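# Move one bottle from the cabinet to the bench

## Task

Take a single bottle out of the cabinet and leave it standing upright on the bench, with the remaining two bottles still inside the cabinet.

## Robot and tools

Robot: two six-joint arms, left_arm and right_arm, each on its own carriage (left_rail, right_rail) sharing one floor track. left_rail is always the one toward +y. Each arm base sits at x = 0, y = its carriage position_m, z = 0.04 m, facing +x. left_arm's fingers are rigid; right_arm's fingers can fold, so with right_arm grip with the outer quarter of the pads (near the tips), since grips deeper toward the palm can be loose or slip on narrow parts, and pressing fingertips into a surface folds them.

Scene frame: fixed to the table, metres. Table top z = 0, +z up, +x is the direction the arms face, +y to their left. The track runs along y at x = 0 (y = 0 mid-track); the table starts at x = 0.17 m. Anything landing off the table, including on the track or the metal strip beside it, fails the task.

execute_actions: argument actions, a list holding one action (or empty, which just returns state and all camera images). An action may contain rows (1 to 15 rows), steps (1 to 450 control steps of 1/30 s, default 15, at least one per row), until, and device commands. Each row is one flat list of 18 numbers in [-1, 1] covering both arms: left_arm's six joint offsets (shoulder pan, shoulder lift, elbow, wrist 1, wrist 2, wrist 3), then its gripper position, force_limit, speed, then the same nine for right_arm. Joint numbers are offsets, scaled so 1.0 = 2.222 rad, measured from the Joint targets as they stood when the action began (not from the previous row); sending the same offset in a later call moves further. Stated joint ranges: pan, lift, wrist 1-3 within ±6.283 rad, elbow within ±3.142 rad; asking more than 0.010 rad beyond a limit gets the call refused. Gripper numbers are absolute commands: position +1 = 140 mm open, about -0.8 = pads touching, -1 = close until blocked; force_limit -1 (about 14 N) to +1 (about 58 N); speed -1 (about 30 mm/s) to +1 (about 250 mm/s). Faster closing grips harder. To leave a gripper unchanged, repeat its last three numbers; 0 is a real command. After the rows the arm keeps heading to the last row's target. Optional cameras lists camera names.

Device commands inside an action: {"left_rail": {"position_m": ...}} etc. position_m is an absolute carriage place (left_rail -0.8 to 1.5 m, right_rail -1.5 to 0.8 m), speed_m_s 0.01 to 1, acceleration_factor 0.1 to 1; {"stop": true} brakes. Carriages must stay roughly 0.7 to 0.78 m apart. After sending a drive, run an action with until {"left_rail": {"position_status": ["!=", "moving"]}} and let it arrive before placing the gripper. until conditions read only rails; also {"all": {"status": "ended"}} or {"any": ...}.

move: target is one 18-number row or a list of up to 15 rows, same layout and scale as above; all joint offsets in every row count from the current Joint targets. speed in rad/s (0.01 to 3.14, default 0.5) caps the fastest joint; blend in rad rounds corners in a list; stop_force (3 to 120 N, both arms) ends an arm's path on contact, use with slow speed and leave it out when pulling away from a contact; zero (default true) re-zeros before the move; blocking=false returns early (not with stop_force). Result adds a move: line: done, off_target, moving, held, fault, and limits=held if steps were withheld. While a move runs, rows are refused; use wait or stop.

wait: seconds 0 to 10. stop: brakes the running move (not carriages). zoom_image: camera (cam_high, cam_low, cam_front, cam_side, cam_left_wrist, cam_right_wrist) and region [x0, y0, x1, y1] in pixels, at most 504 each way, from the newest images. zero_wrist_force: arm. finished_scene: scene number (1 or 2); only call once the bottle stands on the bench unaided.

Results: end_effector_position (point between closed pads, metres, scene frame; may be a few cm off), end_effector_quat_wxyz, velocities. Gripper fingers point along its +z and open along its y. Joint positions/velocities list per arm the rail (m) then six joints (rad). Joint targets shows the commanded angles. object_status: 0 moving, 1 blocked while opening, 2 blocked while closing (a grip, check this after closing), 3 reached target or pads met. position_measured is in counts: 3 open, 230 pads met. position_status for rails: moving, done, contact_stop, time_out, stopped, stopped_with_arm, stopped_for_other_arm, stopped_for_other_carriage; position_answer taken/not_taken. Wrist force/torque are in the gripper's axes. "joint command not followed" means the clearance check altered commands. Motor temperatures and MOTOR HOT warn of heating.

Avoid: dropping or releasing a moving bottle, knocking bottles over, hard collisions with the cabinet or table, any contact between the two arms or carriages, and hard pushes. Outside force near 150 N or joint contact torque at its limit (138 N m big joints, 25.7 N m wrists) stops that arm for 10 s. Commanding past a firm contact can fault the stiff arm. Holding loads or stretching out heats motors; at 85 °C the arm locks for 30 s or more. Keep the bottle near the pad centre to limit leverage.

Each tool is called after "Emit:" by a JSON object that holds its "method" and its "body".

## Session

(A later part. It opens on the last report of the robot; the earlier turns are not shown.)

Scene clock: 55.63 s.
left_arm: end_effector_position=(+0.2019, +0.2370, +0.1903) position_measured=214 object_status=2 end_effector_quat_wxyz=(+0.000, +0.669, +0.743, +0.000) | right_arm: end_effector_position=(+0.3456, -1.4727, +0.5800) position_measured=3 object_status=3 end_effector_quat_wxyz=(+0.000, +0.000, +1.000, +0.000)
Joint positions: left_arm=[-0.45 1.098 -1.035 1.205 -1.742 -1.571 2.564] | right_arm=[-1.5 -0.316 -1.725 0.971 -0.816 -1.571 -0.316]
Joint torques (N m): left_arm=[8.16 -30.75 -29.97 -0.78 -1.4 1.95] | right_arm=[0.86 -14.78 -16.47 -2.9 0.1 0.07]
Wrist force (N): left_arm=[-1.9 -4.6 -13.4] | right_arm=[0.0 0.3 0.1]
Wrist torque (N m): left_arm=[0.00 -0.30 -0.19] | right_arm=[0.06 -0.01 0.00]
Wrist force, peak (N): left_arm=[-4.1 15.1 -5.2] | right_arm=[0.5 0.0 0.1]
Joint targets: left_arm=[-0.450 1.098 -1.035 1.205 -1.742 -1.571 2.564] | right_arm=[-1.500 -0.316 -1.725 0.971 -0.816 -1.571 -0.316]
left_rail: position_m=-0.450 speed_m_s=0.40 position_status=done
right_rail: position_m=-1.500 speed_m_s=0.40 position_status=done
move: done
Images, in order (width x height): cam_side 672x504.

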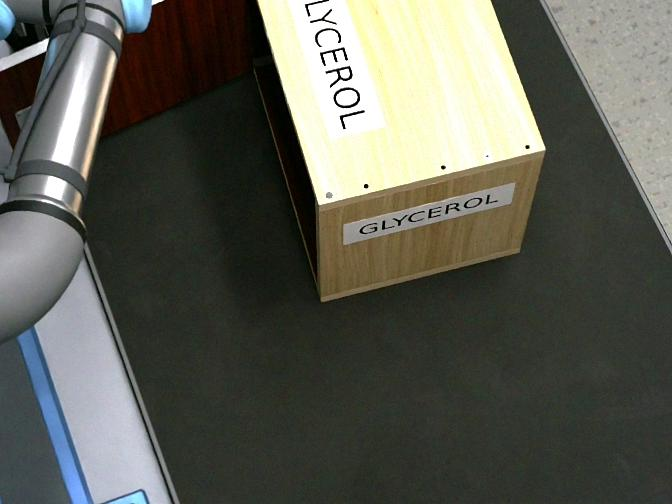

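Emit:
{"method": "execute_actions", "body": {"actions": [{"rows": [[0, 0, 0, 0, 0, 0, 0.0, 0.0, -1, 0, 0, 0, 0, 0, 0, 1, 1, 1]], "steps": 90}], "cameras": ["cam_side", "cam_front", "cam_left_wrist"]}}

Scene clock: 58.93 s.
left_arm: end_effector_position=(+0.2019, +0.2370, +0.1903) position_measured=129 object_status=3 end_effector_quat_wxyz=(+0.000, +0.669, +0.743, +0.000) | right_arm: end_effector_position=(+0.3456, -1.4727, +0.5800) position_measured=3 object_status=3 end_effector_quat_wxyz=(+0.000, +0.000, +1.000, +0.000)
Joint positions: left_arm=[-0.45 1.098 -1.035 1.205 -1.742 -1.571 2.564] | right_arm=[-1.5 -0.316 -1.725 0.971 -0.816 -1.571 -0.316]
Joint torques (N m): left_arm=[7.66 -64.71 -27.8 -3.8 1.45 -0.95] | right_arm=[1.13 -14.46 -16.2 -2.98 0.2 0.1]
Wrist force (N): left_arm=[0.5 -0.3 0.4] | right_arm=[-0.1 0.2 0.1]
Wrist torque (N m): left_arm=[-0.06 -0.12 -0.03] | right_arm=[0.05 0.02 0.00]
Wrist force, peak (N): left_arm=[-1.9 -4.3 -13.4] | right_arm=[0.4 -0.2 0.2]
Joint targets: left_arm=[-0.450 1.098 -1.035 1.205 -1.742 -1.571 2.564] | right_arm=[-1.500 -0.316 -1.725 0.971 -0.816 -1.571 -0.316]
left_rail: position_m=-0.450 speed_m_s=0.40 position_status=done
right_rail: position_m=-1.500 speed_m_s=0.40 position_status=done
camera_calibration:
cam_left_wrist: T_world_to_cam=[[0.995698, 0.0918305, -0.0123687, -0.211211], [0.0914396, -0.952201, 0.291464, 0.165054], [0.0149878, -0.291341, -0.956502, 0.391729], [0, 0, 0, 1]] pos_world=[0.189339, 0.290687, 0.32397]
Images, in order (width x height): cam_front 672x504, cam_side 672x504, cam_left_wrist 672x504.

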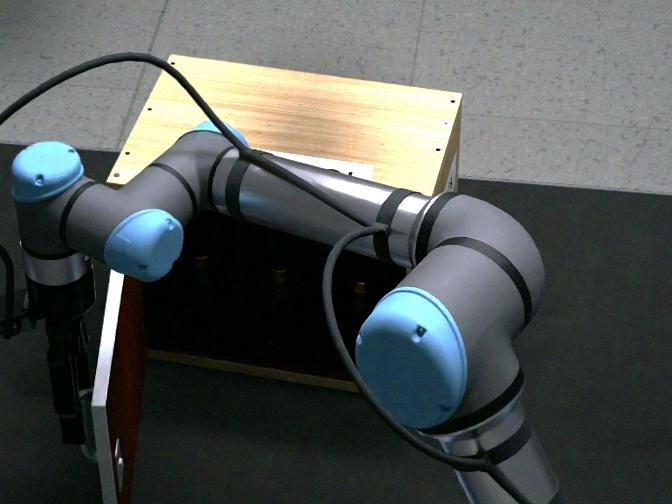

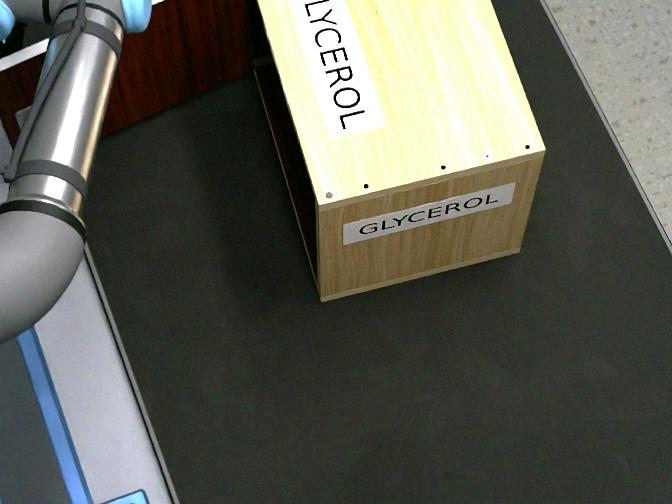

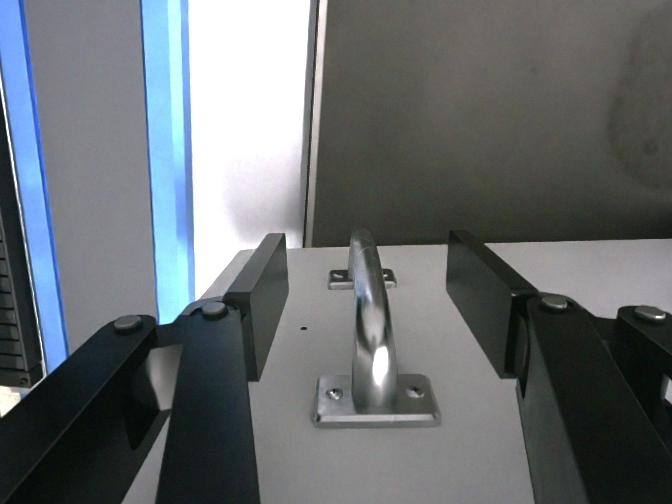

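Emit:
{"method": "zoom_image", "body": {"camera": "cam_front", "region": [140, 220, 420, 400]}}

Scaled by 1.800.

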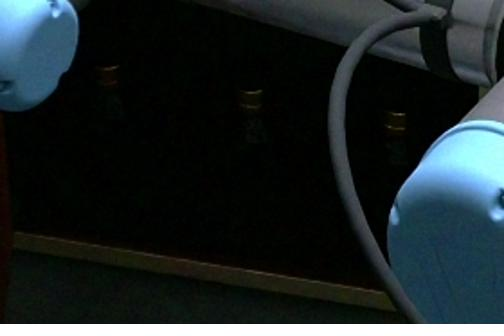

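Emit:
{"method": "move", "body": {"target": [[0, 0.02255, -0.25693, 0.23438, 0, 0, 0.0, 0.0, -1, 0, 0, 0, 0, 0, 0, 1, 1, 1], [-0.12103, -0.20685, 0.03206, 0.17479, 0, -0.43521, 0.0, 0.0, -1, 0, 0, 0, 0, 0, 0, 1, 1, 1]], "speed": [0.25, 0.4], "blend": [0.03, 0], "stop_force": 25, "cameras": ["cam_front", "cam_left_wrist"]}}

Scene clock: 67.07 s.
left_arm: end_effector_position=(+0.2500, +0.0199, +0.4000) position_measured=129 object_status=3 end_effector_quat_wxyz=(+0.000, +0.375, +0.927, +0.000) | right_arm: end_effector_position=(+0.3456, -1.4727, +0.5800) position_measured=3 object_status=3 end_effector_quat_wxyz=(+0.000, +0.000, +1.000, +0.000)
Joint positions: left_arm=[-0.45 0.829 -1.494 1.276 -1.353 -1.571 1.597] | right_arm=[-1.5 -0.316 -1.725 0.971 -0.816 -1.571 -0.316]
Joint torques (N m): left_arm=[-10.03 -43.53 -17.46 -5.61 1.23 -1.33] | right_arm=[0.96 -14.61 -16.28 -3.01 0.16 0.11]
Wrist force (N): left_arm=[0.5 0.2 0.5] | right_arm=[0.1 0.0 0.0]
Wrist torque (N m): left_arm=[0.10 -0.07 0.09] | right_arm=[-0.01 -0.02 0.00]
Wrist force, peak (N): left_arm=[1.2 -0.6 0.8] | right_arm=[0.0 -0.3 -0.5]
Joint targets: left_arm=[-0.450 0.829 -1.494 1.276 -1.353 -1.571 1.597] | right_arm=[-1.500 -0.316 -1.725 0.971 -0.816 -1.571 -0.316]
left_rail: position_m=-0.450 speed_m_s=0.40 position_status=done
right_rail: position_m=-1.500 speed_m_s=0.40 position_status=done
move: done
camera_calibration:
cam_left_wrist: T_world_to_cam=[[0.703784, 0.710312, -0.0120481, -0.176054], [0.681904, -0.670686, 0.291868, -0.260584], [0.199237, -0.213627, -0.956383, 0.480702], [0, 0, 0, 1]] pos_world=[0.205824, 0.0529746, 0.53367]
Images, in order (width x height): cam_front 672x504, cam_left_wrist 672x504.

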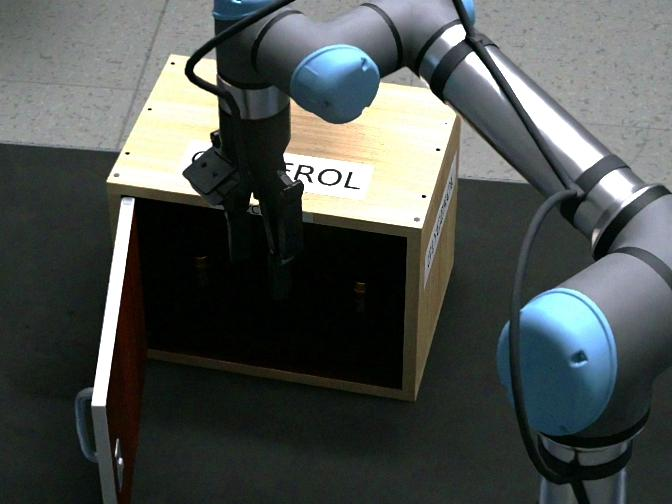

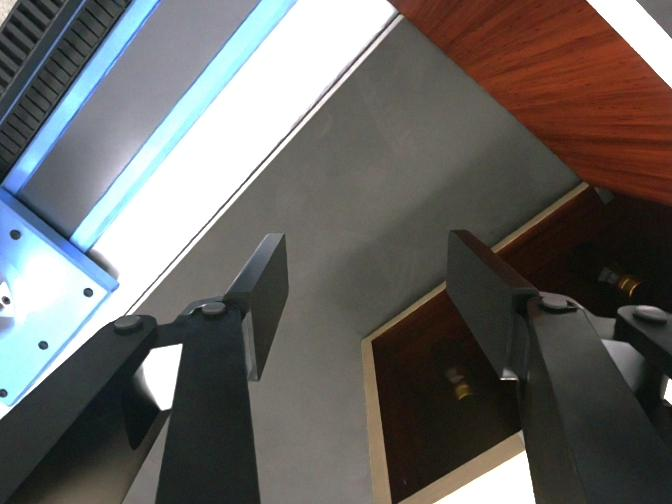

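Emit:
{"method": "move", "body": {"target": [0.13756, -0.06188, 0.43618, -0.55594, -0.35861, -0.25396, 0.0, 0.0, -1, 0, 0, 0, 0, 0, 0, 1, 1, 1], "speed": 0.35, "cameras": ["cam_front", "cam_left_wrist", "cam_side"]}}

Scene clock: 71.33 s.
left_arm: end_effector_position=(+0.2803, -0.0599, +0.2401) position_measured=129 object_status=3 end_effector_quat_wxyz=(+0.422, +0.032, +0.906, -0.015) | right_arm: end_effector_position=(+0.3456, -1.4727, +0.5800) position_measured=3 object_status=3 end_effector_quat_wxyz=(+0.000, +0.000, +1.000, +0.000)
Joint positions: left_arm=[-0.45 1.134 -1.632 2.245 -2.588 -2.367 1.032] | right_arm=[-1.5 -0.316 -1.725 0.971 -0.816 -1.571 -0.316]
Joint torques (N m): left_arm=[10.47 -31.73 -15.11 -5.82 -3.68 -1.43] | right_arm=[1.18 -15.46 -15.81 -2.97 0.1 0.09]
Wrist force (N): left_arm=[1.1 0.9 1.8] | right_arm=[0.2 0.0 0.1]
Wrist torque (N m): left_arm=[0.11 -0.39 -0.17] | right_arm=[0.00 -0.05 0.00]
Wrist force, peak (N): left_arm=[1.3 0.7 2.1] | right_arm=[0.5 0.0 -0.3]
Joint targets: left_arm=[-0.450 1.134 -1.632 2.245 -2.589 -2.368 1.032] | right_arm=[-1.500 -0.316 -1.725 0.971 -0.816 -1.571 -0.316]
left_rail: position_m=-0.450 speed_m_s=0.40 position_status=done
right_rail: position_m=-1.500 speed_m_s=0.40 position_status=done
move: done
camera_calibration:
cam_left_wrist: T_world_to_cam=[[0.087701, 0.996144, 0.00221917, 0.0437564], [0.389535, -0.036345, 0.920294, -0.319], [0.916827, -0.0798462, -0.391221, -0.0241907], [0, 0, 0, 1]] pos_world=[0.142603, -0.0571132, 0.284013]
Images, in order (width x height): cam_front 672x504, cam_side 672x504, cam_left_wrist 672x504.

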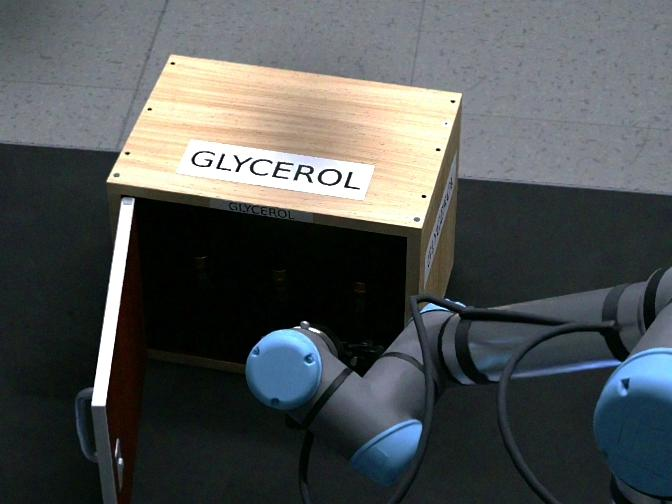

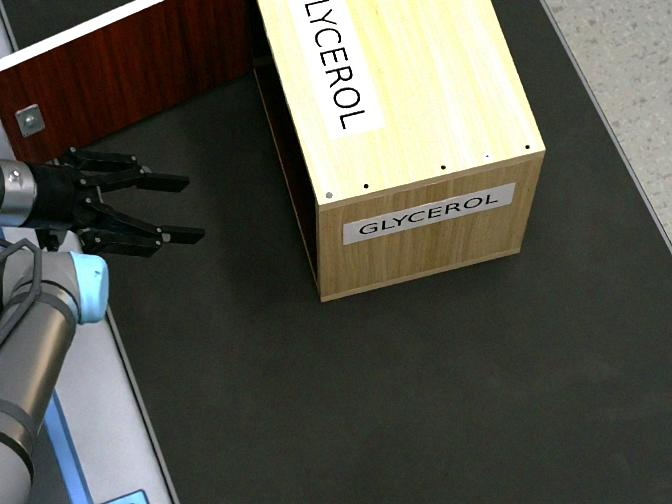

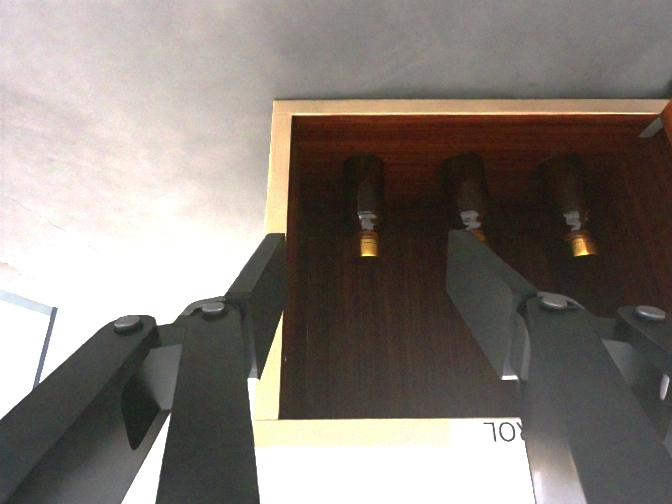

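Emit:
{"method": "zoom_image", "body": {"camera": "cam_left_wrist", "region": [270, 90, 470, 280]}}

Emit:
{"method": "zoom_image", "body": {"camera": "cam_left_wrist", "region": [430, 90, 672, 280]}}

Scaled by 2.520.

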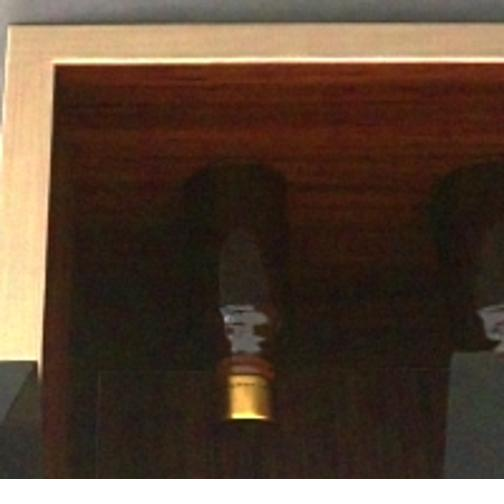

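Scaled by 2.083.

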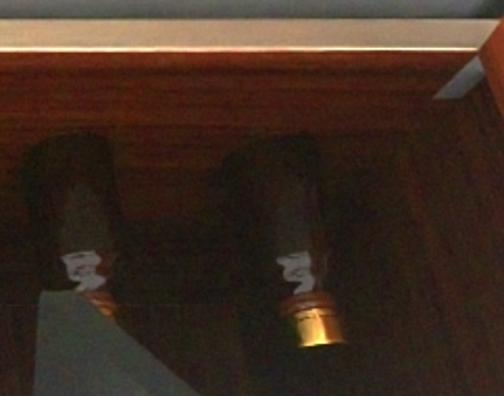

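Emit:
{"method": "zoom_image", "body": {"camera": "cam_left_wrist", "region": [325, 120, 405, 270]}}

Emit:
{"method": "zoom_image", "body": {"camera": "cam_front", "region": [320, 260, 400, 380]}}

Scaled by 3.360.

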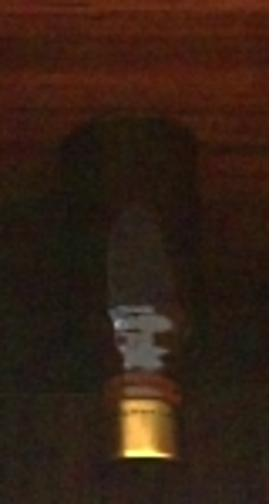

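Scaled by 4.200.

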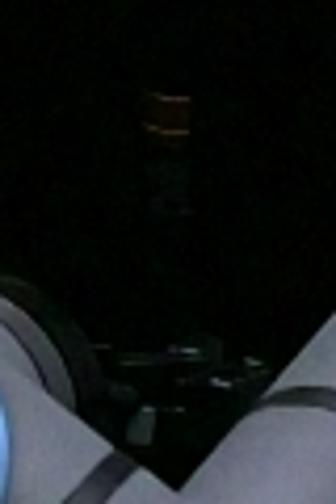

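Emit:
{"method": "execute_actions", "body": {"actions": [{"left_rail": {"position_m": -0.347, "speed_m_s": 0.1, "acceleration_factor": 0.2}, "steps": 120, "until": {"left_rail": {"position_status": ["!=", "moving"]}}}], "cameras": ["cam_left_wrist"]}}

Scene clock: 75.93 s.
left_arm: end_effector_position=(+0.2803, +0.0430, +0.2401) position_measured=129 object_status=3 end_effector_quat_wxyz=(+0.422, +0.032, +0.906, -0.015) | right_arm: end_effector_position=(+0.3456, -1.4727, +0.5800) position_measured=3 object_status=3 end_effector_quat_wxyz=(+0.000, +0.000, +1.000, +0.000)
Joint positions: left_arm=[-0.347 1.134 -1.632 2.245 -2.589 -2.368 1.032] | right_arm=[-1.5 -0.316 -1.725 0.971 -0.816 -1.571 -0.316]
Joint torques (N m): left_arm=[7.3 -24.32 -20.33 -5.81 -3.07 -1.44] | right_arm=[1.12 -15.44 -15.71 -3.04 0.09 0.06]
Wrist force (N): left_arm=[1.0 0.6 1.8] | right_arm=[0.0 0.1 0.0]
Wrist torque (N m): left_arm=[0.05 -0.37 -0.16] | right_arm=[0.02 0.00 0.00]
Wrist force, peak (N): left_arm=[1.1 1.2 2.3] | right_arm=[0.2 0.3 -0.3]
Joint targets: left_arm=[-0.347 1.134 -1.632 2.245 -2.589 -2.368 1.032] | right_arm=[-1.500 -0.316 -1.725 0.971 -0.816 -1.571 -0.316]
Tool commands: left_gripper/position=+0.0 left_gripper/force_limit=+0.0 left_gripper/speed=-1.0 right_gripper/position=+1.0 right_gripper/force_limit=+1.0 right_gripper/speed=+1.0
left_rail: position_m=-0.347 speed_m_s=0.10 position_status=done
right_rail: position_m=-1.500 speed_m_s=0.40 position_status=done
camera_calibration:
cam_left_wrist: T_world_to_cam=[[0.0877043, 0.996144, 0.00222684, -0.0587495], [0.38945, -0.036346, 0.92033, -0.315258], [0.916862, -0.0798497, -0.391136, -0.0160036], [0, 0, 0, 1]] pos_world=[0.142603, 0.0457868, 0.284013]
Images, in order (width x height): cam_left_wrist 672x504.

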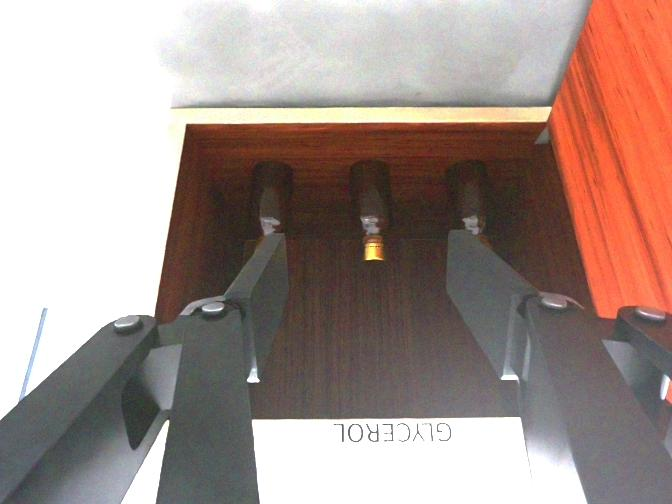

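Emit:
{"method": "zoom_image", "body": {"camera": "cam_left_wrist", "region": [230, 110, 510, 280]}}

Emit:
{"method": "zoom_image", "body": {"camera": "cam_left_wrist", "region": [330, 145, 410, 270]}}

Scaled by 1.800.

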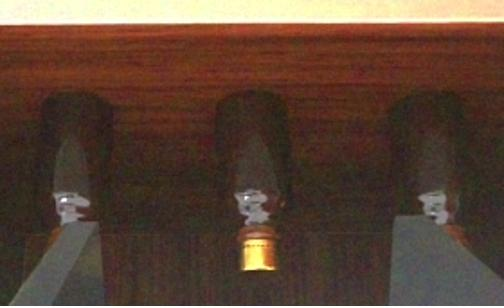

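Scaled by 4.032.

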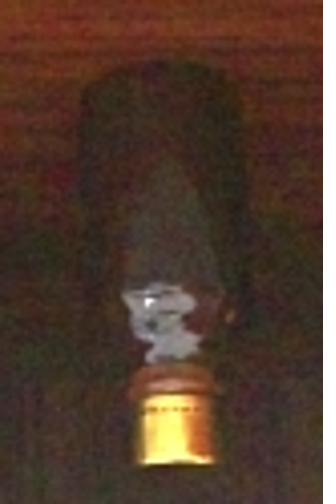

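Emit:
{"method": "wait", "body": {"seconds": 0.1, "cameras": ["cam_front", "cam_side", "cam_high", "cam_low"]}}

Scene clock: 77.03 s.
left_arm: end_effector_position=(+0.2803, +0.0430, +0.2401) position_measured=129 object_status=3 end_effector_quat_wxyz=(+0.422, +0.032, +0.906, -0.015) | right_arm: end_effector_position=(+0.3456, -1.4727, +0.5800) position_measured=3 object_status=3 end_effector_quat_wxyz=(+0.000, +0.000, +1.000, +0.000)
Joint positions: left_arm=[-0.347 1.134 -1.632 2.245 -2.589 -2.368 1.032] | right_arm=[-1.5 -0.316 -1.725 0.971 -0.816 -1.571 -0.316]
Joint torques (N m): left_arm=[5.3 -20.67 -23.82 -5.45 -2.92 -1.37] | right_arm=[1.12 -15.16 -15.5 -2.99 0.15 0.06]
Wrist force (N): left_arm=[1.1 0.6 1.6] | right_arm=[0.2 0.2 0.2]
Wrist torque (N m): left_arm=[0.05 -0.39 -0.17] | right_arm=[0.04 -0.04 0.00]
Wrist force, peak (N): left_arm=[1.5 1.0 1.8] | right_arm=[0.1 0.0 0.4]
Joint targets: left_arm=[-0.347 1.134 -1.632 2.245 -2.589 -2.368 1.032] | right_arm=[-1.500 -0.316 -1.725 0.971 -0.816 -1.571 -0.316]
Tool commands: left_gripper/position=+0.0 left_gripper/force_limit=+0.0 left_gripper/speed=-1.0 right_gripper/position=+1.0 right_gripper/force_limit=+1.0 right_gripper/speed=+1.0
left_rail: position_m=-0.347 speed_m_s=0.10 position_status=done
right_rail: position_m=-1.500 speed_m_s=0.40 position_status=done
wait: 0.10 s; at rest from the start
Images, in order (width x height): cam_high 672x504, cam_low 672x504, cam_front 672x504, cam_side 672x504.

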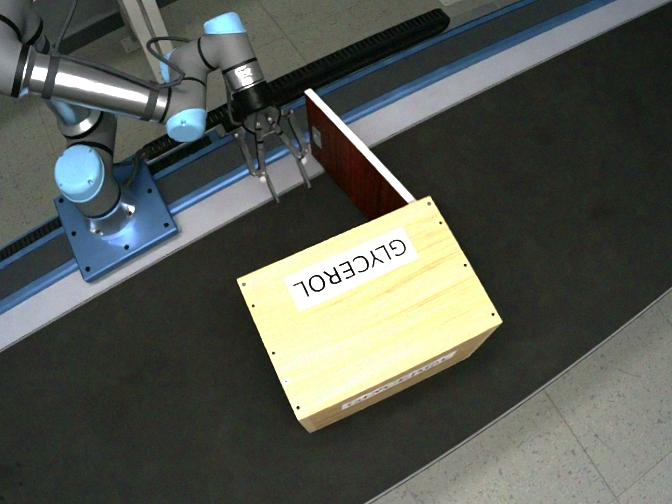

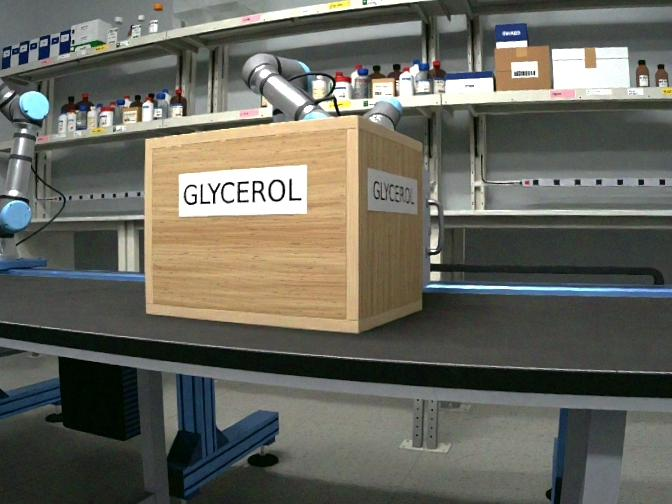

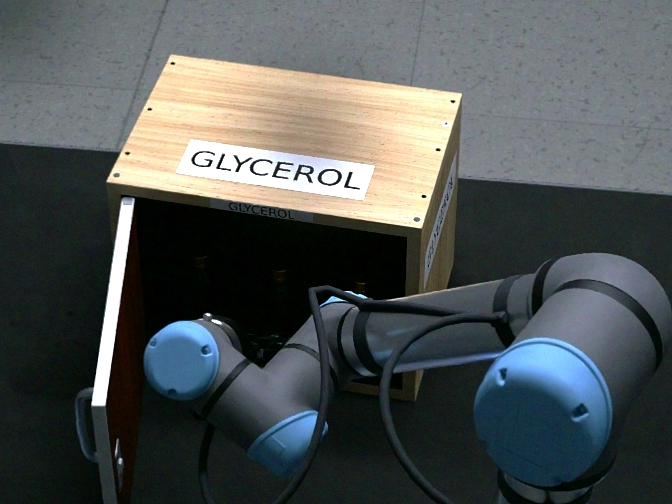

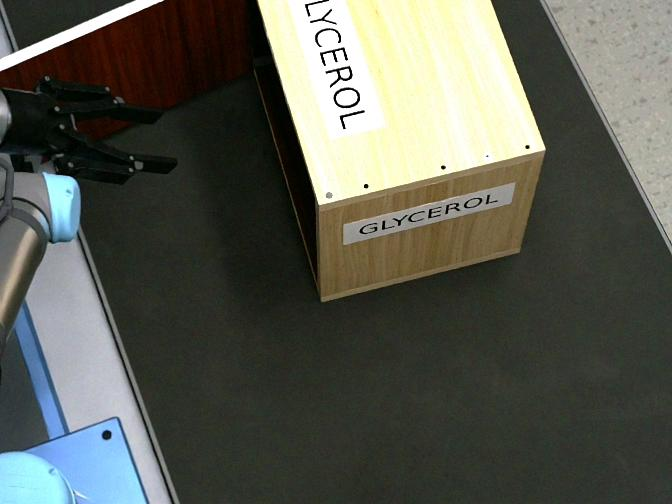

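Emit:
{"method": "move", "body": {"target": [-0.10192, 0.19614, 0.02703, -0.34184, 0.02007, -0.14311, 0.0, 0.0, -1, 0, 0, 0, 0, 0, 0, 1, 1, 1], "speed": 0.25, "stop_force": 25, "cameras": ["cam_left_wrist", "cam_front", "cam_side"]}}

Scene clock: 81.37 s.
left_arm: end_effector_position=(+0.4004, +0.0371, +0.1302) position_measured=129 object_status=3 end_effector_quat_wxyz=(+0.462, +0.035, +0.886, -0.018) | right_arm: end_effector_position=(+0.3456, -1.4727, +0.5800) position_measured=3 object_status=3 end_effector_quat_wxyz=(+0.000, +0.000, +1.000, +0.000)
Joint positions: left_arm=[-0.347 0.908 -1.196 2.305 -3.348 -2.323 0.714] | right_arm=[-1.5 -0.316 -1.725 0.971 -0.816 -1.571 -0.316]
Joint torques (N m): left_arm=[-10.85 -21.39 -6.4 -6.19 0.47 -1.45] | right_arm=[1.06 -15.71 -15.35 -3.02 0 0.07]
Wrist force (N): left_arm=[1.2 0.7 2.0] | right_arm=[0.1 0.1 -0.1]
Wrist torque (N m): left_arm=[0.06 -0.39 -0.19] | right_arm=[0.02 -0.03 0.00]
Wrist force, peak (N): left_arm=[1.5 0.9 2.3] | right_arm=[0.6 0.2 -0.2]
Joint targets: left_arm=[-0.347 0.908 -1.196 2.305 -3.348 -2.323 0.714] | right_arm=[-1.500 -0.316 -1.725 0.971 -0.816 -1.571 -0.316]
left_rail: position_m=-0.347 speed_m_s=0.10 position_status=done
right_rail: position_m=-1.500 speed_m_s=0.40 position_status=done
move: done
camera_calibration:
cam_left_wrist: T_world_to_cam=[[0.0961471, 0.99536, 0.00378087, -0.0666694], [0.307408, -0.0333065, 0.950995, -0.232341], [0.946708, -0.0902731, -0.309184, -0.19186], [0, 0, 0, 1]] pos_world=[0.259469, 0.0413018, 0.161887]
Images, in order (width x height): cam_front 672x504, cam_side 672x504, cam_left_wrist 672x504.

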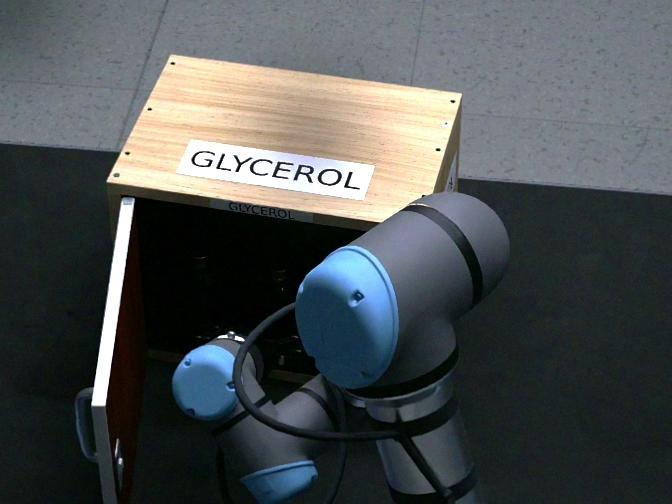

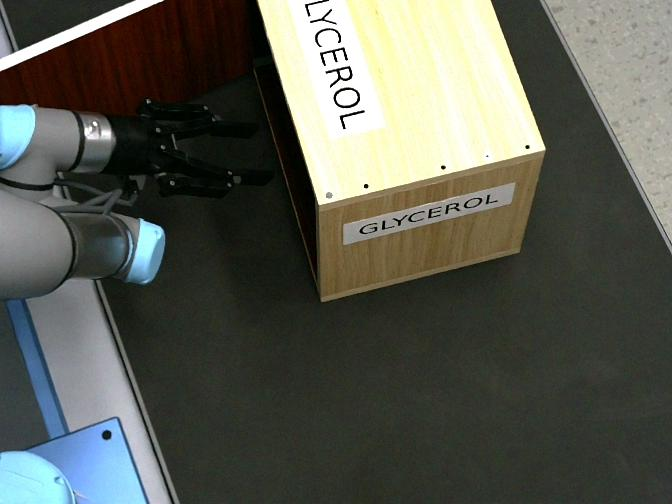

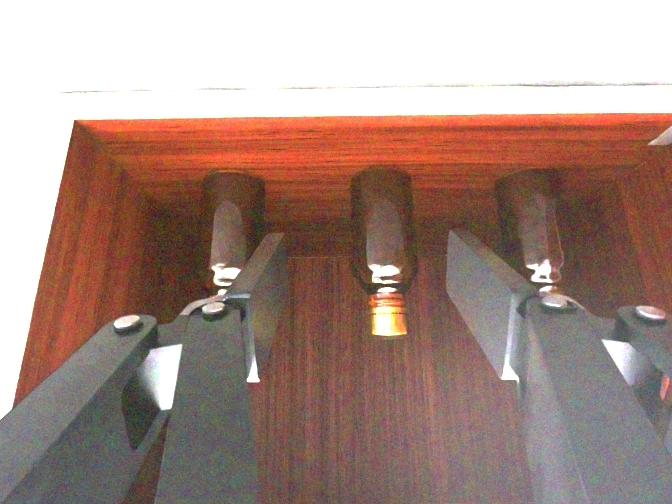

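Emit:
{"method": "zoom_image", "body": {"camera": "cam_left_wrist", "region": [320, 80, 440, 350]}}

Scaled by 1.867.

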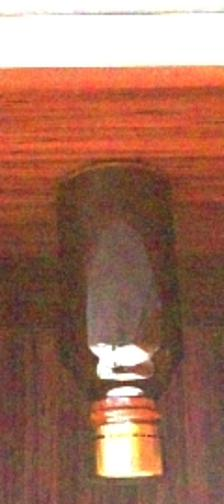

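Emit:
{"method": "execute_actions", "body": {"actions": [{"left_rail": {"position_m": -0.330, "speed_m_s": 0.05, "acceleration_factor": 0.2}, "steps": 120, "until": {"left_rail": {"position_status": ["!=", "moving"]}}}], "cameras": ["cam_left_wrist"]}}

Scene clock: 83.67 s.
left_arm: end_effector_position=(+0.4004, +0.0541, +0.1302) position_measured=129 object_status=3 end_effector_quat_wxyz=(+0.462, +0.035, +0.886, -0.018) | right_arm: end_effector_position=(+0.3456, -1.4727, +0.5800) position_measured=3 object_status=3 end_effector_quat_wxyz=(+0.000, +0.000, +1.000, +0.000)
Joint positions: left_arm=[-0.33 0.908 -1.196 2.305 -3.348 -2.323 0.714] | right_arm=[-1.5 -0.316 -1.725 0.971 -0.816 -1.571 -0.316]
Joint torques (N m): left_arm=[-10.22 -20.98 -7.64 -5.9 0.33 -1.48] | right_arm=[0.69 -15.61 -15.48 -3.09 0.19 0.03]
Wrist force (N): left_arm=[1.3 0.9 1.8] | right_arm=[0.2 0.0 -0.1]
Wrist torque (N m): left_arm=[0.10 -0.42 -0.19] | right_arm=[0.00 -0.04 0.01]
Wrist force, peak (N): left_arm=[1.4 1.3 2.3] | right_arm=[0.3 -0.4 -0.1]
Joint targets: left_arm=[-0.330 0.908 -1.196 2.305 -3.348 -2.323 0.714] | right_arm=[-1.500 -0.316 -1.725 0.971 -0.816 -1.571 -0.316]
Tool commands: left_gripper/position=+0.0 left_gripper/force_limit=+0.0 left_gripper/speed=-1.0 right_gripper/position=+1.0 right_gripper/force_limit=+1.0 right_gripper/speed=+1.0
left_rail: position_m=-0.330 speed_m_s=0.05 position_status=done
right_rail: position_m=-1.500 speed_m_s=0.40 position_status=done
camera_calibration:
cam_left_wrist: T_world_to_cam=[[0.0961171, 0.995363, 0.00368617, -0.0835676], [0.307418, -0.0332077, 0.950995, -0.231783], [0.946708, -0.0902737, -0.309185, -0.190325], [0, 0, 0, 1]] pos_world=[0.259469, 0.0583018, 0.161887]
Images, in order (width x height): cam_left_wrist 672x504.

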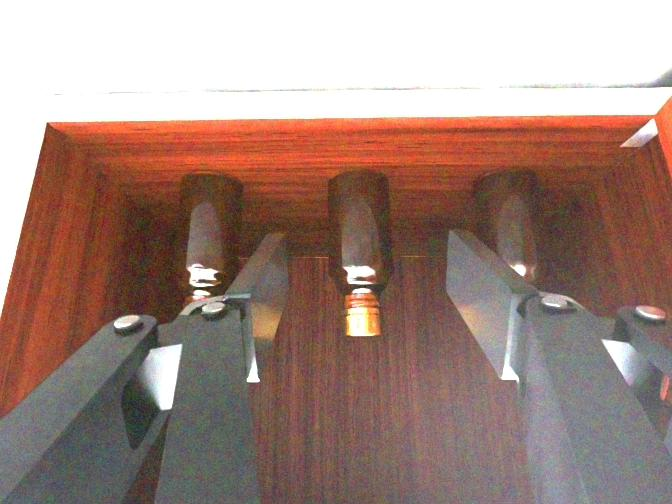

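Emit:
{"method": "move", "body": {"target": [[-0.03013, 0.03446, -0.01425, -0.04102, 0.0192, -0.03119, 0.0, 0.0, -1, 0, 0, 0, 0, 0, 0, 1, 1, 1], [-0.05809, 0.06777, -0.03265, -0.07305, 0.03788, -0.05811, 0.0, 0.0, -1, 0, 0, 0, 0, 0, 0, 1, 1, 1]], "speed": 0.1, "blend": [0.02, 0], "cameras": ["cam_left_wrist", "cam_side"]}}

Scene clock: 111.40 s.
left_arm: end_effector_position=(+0.4683, +0.0489, +0.0962) position_measured=129 object_status=3 end_effector_quat_wxyz=(+0.462, +0.035, +0.886, -0.018) | right_arm: end_effector_position=(+0.3456, -1.4727, +0.5800) position_measured=3 object_status=3 end_effector_quat_wxyz=(+0.000, +0.000, +1.000, +0.000)
Joint positions: left_arm=[-0.33 0.779 -1.046 2.233 -3.51 -2.239 0.585] | right_arm=[-1.5 -0.316 -1.725 0.971 -0.816 -1.571 -0.316]
Joint torques (N m): left_arm=[-10.54 -25.35 -20.4 -6.19 0.76 -1.41] | right_arm=[0.67 -15.65 -15.6 -3.06 0.06 0.1]
Wrist force (N): left_arm=[1.2 1.0 2.1] | right_arm=[0.1 0.1 -0.1]
Wrist torque (N m): left_arm=[0.08 -0.43 -0.20] | right_arm=[0.01 -0.03 0.00]
Wrist force, peak (N): left_arm=[1.2 1.0 2.5] | right_arm=[-0.2 -0.1 0.4]
Joint targets: left_arm=[-0.330 0.779 -1.045 2.233 -3.510 -2.239 0.585] | right_arm=[-1.500 -0.316 -1.725 0.971 -0.816 -1.571 -0.316]
left_rail: position_m=-0.330 speed_m_s=0.05 position_status=done
right_rail: position_m=-1.500 speed_m_s=0.40 position_status=done
move: done
camera_calibration:
cam_left_wrist: T_world_to_cam=[[0.0962147, 0.995354, 0.00366636, -0.0848222], [0.307414, -0.0332188, 0.950996, -0.220589], [0.946699, -0.0903727, -0.309182, -0.265549], [0, 0, 0, 1]] pos_world=[0.327369, 0.053102, 0.127987]
Images, in order (width x height): cam_side 672x504, cam_left_wrist 672x504.

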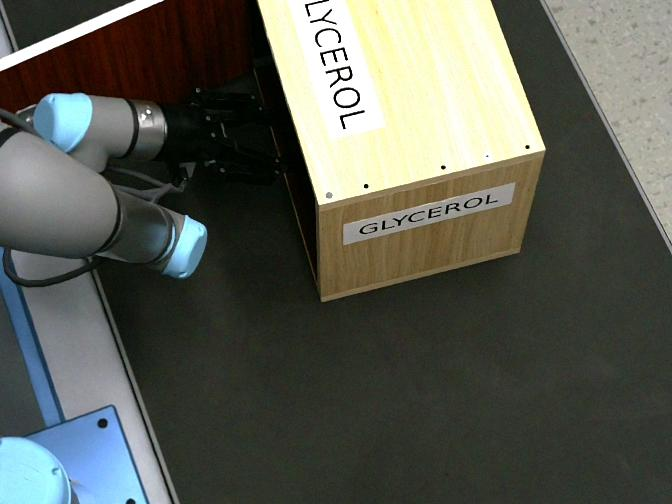

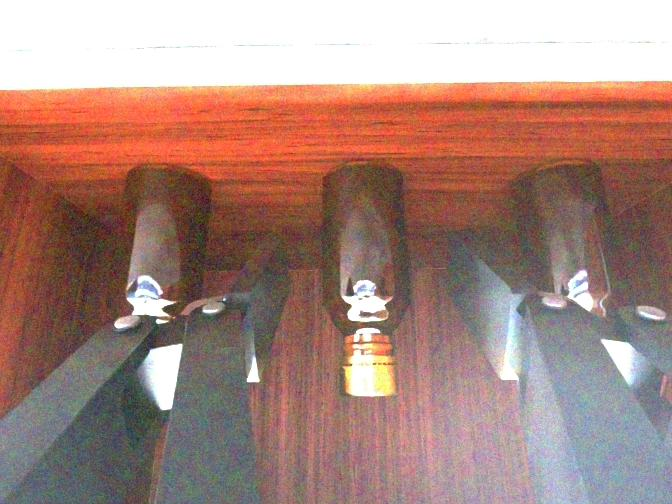

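Emit:
{"method": "move", "body": {"target": [[-0.02572, 0.03202, -0.02212, -0.02392, 0.01787, -0.02324, 0.0, 0.0, -1, 0, 0, 0, 0, 0, 0, 1, 1, 1], [-0.04924, 0.06288, -0.04775, -0.04067, 0.03466, -0.04331, 0.0, 0.0, -1, 0, 0, 0, 0, 0, 0, 1, 1, 1]], "speed": 0.06, "blend": [0.02, 0], "stop_force": 8, "cameras": ["cam_left_wrist", "cam_side"]}}

Scene clock: 115.10 s.
left_arm: end_effector_position=(+0.5365, +0.0434, +0.0622) position_measured=129 object_status=3 end_effector_quat_wxyz=(+0.462, +0.035, +0.886, -0.018) | right_arm: end_effector_position=(+0.3456, -1.4727, +0.5800) position_measured=3 object_status=3 end_effector_quat_wxyz=(+0.000, +0.000, +1.000, +0.000)
Joint positions: left_arm=[-0.33 0.669 -0.906 2.127 -3.601 -2.162 0.489] | right_arm=[-1.5 -0.316 -1.725 0.971 -0.816 -1.571 -0.316]
Joint torques (N m): left_arm=[-11.13 -30.1 -21.41 -6.37 0.83 -1.32] | right_arm=[0.73 -15.03 -15.12 -3.03 0.16 0.08]
Wrist force (N): left_arm=[1.1 1.1 2.1] | right_arm=[0.0 -0.2 0.2]
Wrist torque (N m): left_arm=[0.10 -0.38 -0.20] | right_arm=[-0.04 0.01 0.00]
Wrist force, peak (N): left_arm=[1.2 1.6 2.2] | right_arm=[0.4 0.3 0.2]
Joint targets: left_arm=[-0.330 0.669 -0.906 2.127 -3.601 -2.162 0.489] | right_arm=[-1.500 -0.316 -1.725 0.971 -0.816 -1.571 -0.316]
left_rail: position_m=-0.330 speed_m_s=0.05 position_status=done
right_rail: position_m=-1.500 speed_m_s=0.40 position_status=done
move: done
camera_calibration:
cam_left_wrist: T_world_to_cam=[[0.0961844, 0.995357, 0.00357072, -0.0858537], [0.307335, -0.0331104, 0.951025, -0.209251], [0.946728, -0.0903764, -0.309092, -0.34107], [0, 0, 0, 1]] pos_world=[0.395469, 0.047702, 0.0938869]
Images, in order (width x height): cam_side 672x504, cam_left_wrist 672x504.

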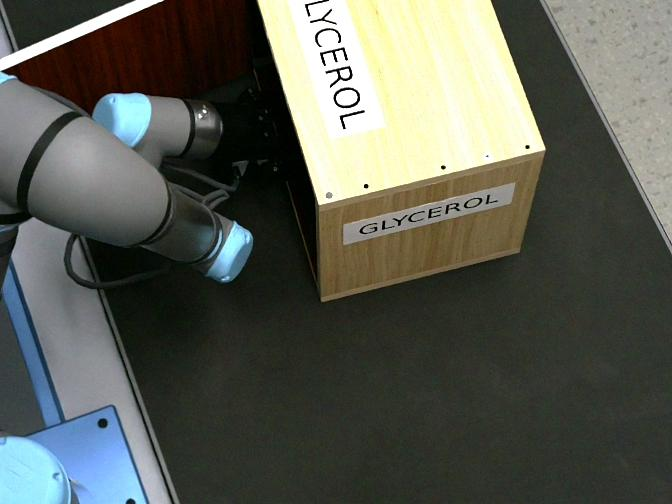

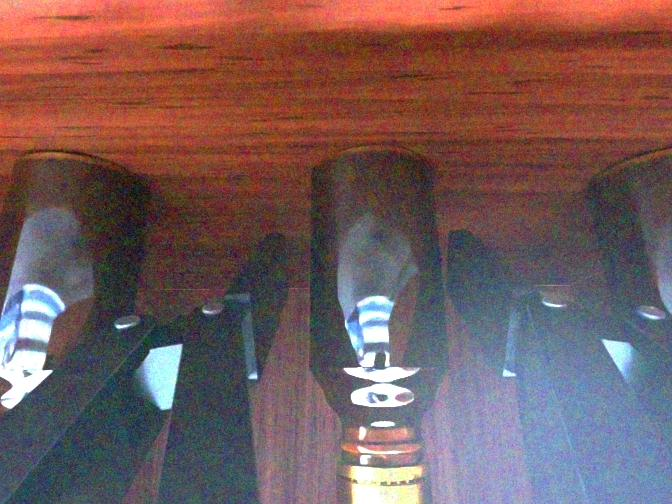

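Emit:
{"method": "execute_actions", "body": {"actions": [{"left_rail": {"position_m": -0.3278, "speed_m_s": 0.02, "acceleration_factor": 0.1}, "steps": 60, "until": {"left_rail": {"position_status": ["!=", "moving"]}}}], "cameras": ["cam_left_wrist"]}}

Scene clock: 115.83 s.
left_arm: end_effector_position=(+0.5365, +0.0456, +0.0622) position_measured=129 object_status=3 end_effector_quat_wxyz=(+0.462, +0.035, +0.886, -0.018) | right_arm: end_effector_position=(+0.3456, -1.4727, +0.5800) position_measured=3 object_status=3 end_effector_quat_wxyz=(+0.000, +0.000, +1.000, +0.000)
Joint positions: left_arm=[-0.328 0.669 -0.906 2.127 -3.601 -2.162 0.489] | right_arm=[-1.5 -0.316 -1.725 0.971 -0.816 -1.571 -0.316]
Joint torques (N m): left_arm=[-9.73 -31.76 -20.52 -6.26 0.62 -1.47] | right_arm=[0.98 -16.02 -14.72 -3 0.22 0.12]
Wrist force (N): left_arm=[1.5 1.0 2.1] | right_arm=[0.1 0.0 -0.2]
Wrist torque (N m): left_arm=[0.09 -0.45 -0.21] | right_arm=[0.00 -0.01 0.00]
Wrist force, peak (N): left_arm=[1.3 1.1 2.3] | right_arm=[0.2 0.3 -0.5]
Joint targets: left_arm=[-0.328 0.669 -0.906 2.127 -3.601 -2.162 0.489] | right_arm=[-1.500 -0.316 -1.725 0.971 -0.816 -1.571 -0.316]
Tool commands: left_gripper/position=+0.0 left_gripper/force_limit=+0.0 left_gripper/speed=-1.0 right_gripper/position=+1.0 right_gripper/force_limit=+1.0 right_gripper/speed=+1.0
left_rail: position_m=-0.328 speed_m_s=0.02 position_status=done
right_rail: position_m=-1.500 speed_m_s=0.40 position_status=done
camera_calibration:
cam_left_wrist: T_world_to_cam=[[0.0961844, 0.995357, 0.00357072, -0.0880435], [0.307335, -0.0331104, 0.951025, -0.209178], [0.946728, -0.0903764, -0.309092, -0.340872], [0, 0, 0, 1]] pos_world=[0.395469, 0.049902, 0.0938869]
Images, in order (width x height): cam_left_wrist 672x504.

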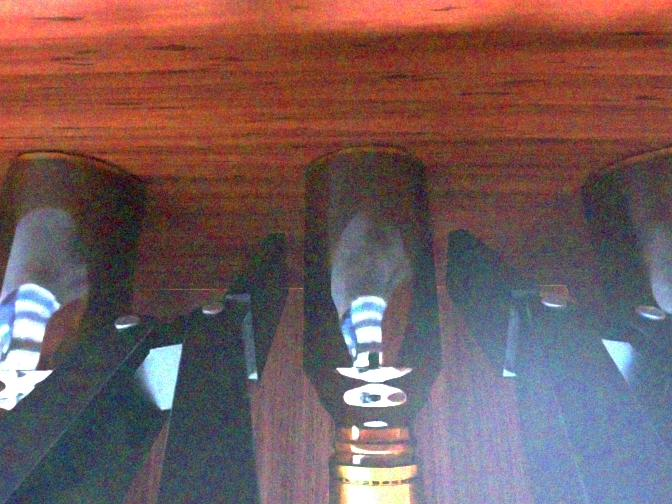

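Centred. Close gently.

Emit:
{"method": "execute_actions", "body": {"actions": [{"rows": [[0, 0, 0, 0, 0, 0, -1, -0.2, -1, 0, 0, 0, 0, 0, 0, 1, 1, 1]], "steps": 75}], "cameras": ["cam_left_wrist"]}}

Scene clock: 118.60 s.
left_arm: end_effector_position=(+0.5365, +0.0456, +0.0622) position_measured=162 object_status=2 end_effector_quat_wxyz=(+0.462, +0.035, +0.886, -0.018) | right_arm: end_effector_position=(+0.3456, -1.4727, +0.5800) position_measured=3 object_status=3 end_effector_quat_wxyz=(+0.000, +0.000, +1.000, +0.000)
Joint positions: left_arm=[-0.328 0.669 -0.906 2.127 -3.601 -2.162 0.489] | right_arm=[-1.5 -0.316 -1.725 0.971 -0.816 -1.571 -0.316]
Joint torques (N m): left_arm=[-5.63 -32.72 -17.16 -2.43 0.13 -1.41] | right_arm=[0.69 -16.31 -14.41 -3.11 0.13 0.09]
Wrist force (N): left_arm=[0.3 0.4 -0.9] | right_arm=[0.1 0.2 -0.1]
Wrist torque (N m): left_arm=[0.13 -0.42 -0.22] | right_arm=[0.05 -0.03 0.00]
Wrist force, peak (N): left_arm=[1.6 1.0 2.2] | right_arm=[0.1 0.5 0.0]
Joint targets: left_arm=[-0.328 0.669 -0.906 2.127 -3.601 -2.162 0.489] | right_arm=[-1.500 -0.316 -1.725 0.971 -0.816 -1.571 -0.316]
left_rail: position_m=-0.328 speed_m_s=0.02 position_status=done
right_rail: position_m=-1.500 speed_m_s=0.40 position_status=done
camera_calibration:
cam_left_wrist: T_world_to_cam=[[0.0961844, 0.995357, 0.00357072, -0.0880435], [0.307335, -0.0331104, 0.951025, -0.209178], [0.946728, -0.0903764, -0.309092, -0.340872], [0, 0, 0, 1]] pos_world=[0.395469, 0.049902, 0.0938869]
Images, in order (width x height): cam_left_wrist 672x504.

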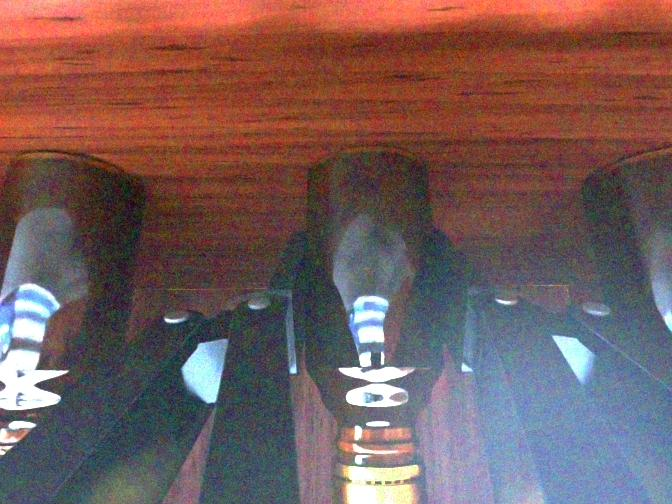

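Emit:
{"method": "move", "body": {"target": [0, -0.02326, 0.00155, 0.02171, 0, 0, -1, -0.2, -1, 0, 0, 0, 0, 0, 0, 1, 1, 1], "speed": 0.04, "cameras": ["cam_left_wrist"]}}

Scene clock: 120.90 s.
left_arm: end_effector_position=(+0.5365, +0.0456, +0.0821) position_measured=162 object_status=2 end_effector_quat_wxyz=(+0.462, +0.035, +0.886, -0.018) | right_arm: end_effector_position=(+0.3456, -1.4727, +0.5800) position_measured=3 object_status=3 end_effector_quat_wxyz=(+0.000, +0.000, +1.000, +0.000)
Joint positions: left_arm=[-0.328 0.669 -0.957 2.13 -3.553 -2.162 0.489] | right_arm=[-1.5 -0.316 -1.725 0.971 -0.816 -1.571 -0.316]
Joint torques (N m): left_arm=[-1.4 -54.74 -5.84 -1.93 -0.41 -1.14] | right_arm=[1.43 -16.44 -14.22 -3.04 0.14 0.07]
Wrist force (N): left_arm=[3.6 1.3 3.2] | right_arm=[-0.1 0.0 0.1]
Wrist torque (N m): left_arm=[0.12 -0.46 -0.20] | right_arm=[0.00 0.02 0.00]
Wrist force, peak (N): left_arm=[4.1 1.2 3.7] | right_arm=[0.4 -0.2 -0.3]
Joint targets: left_arm=[-0.328 0.669 -0.957 2.130 -3.553 -2.162 0.489] | right_arm=[-1.500 -0.316 -1.725 0.971 -0.816 -1.571 -0.316]
left_rail: position_m=-0.328 speed_m_s=0.02 position_status=done
right_rail: position_m=-1.500 speed_m_s=0.40 position_status=done
move: done
camera_calibration:
cam_left_wrist: T_world_to_cam=[[0.0961844, 0.995357, 0.00357072, -0.0881145], [0.307335, -0.0331104, 0.951025, -0.228103], [0.946728, -0.0903764, -0.309092, -0.334721], [0, 0, 0, 1]] pos_world=[0.395469, 0.049902, 0.113787]
Images, in order (width x height): cam_left_wrist 672x504.

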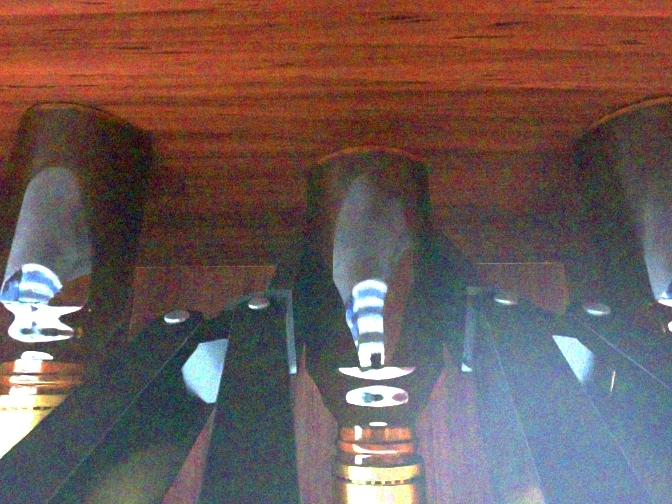

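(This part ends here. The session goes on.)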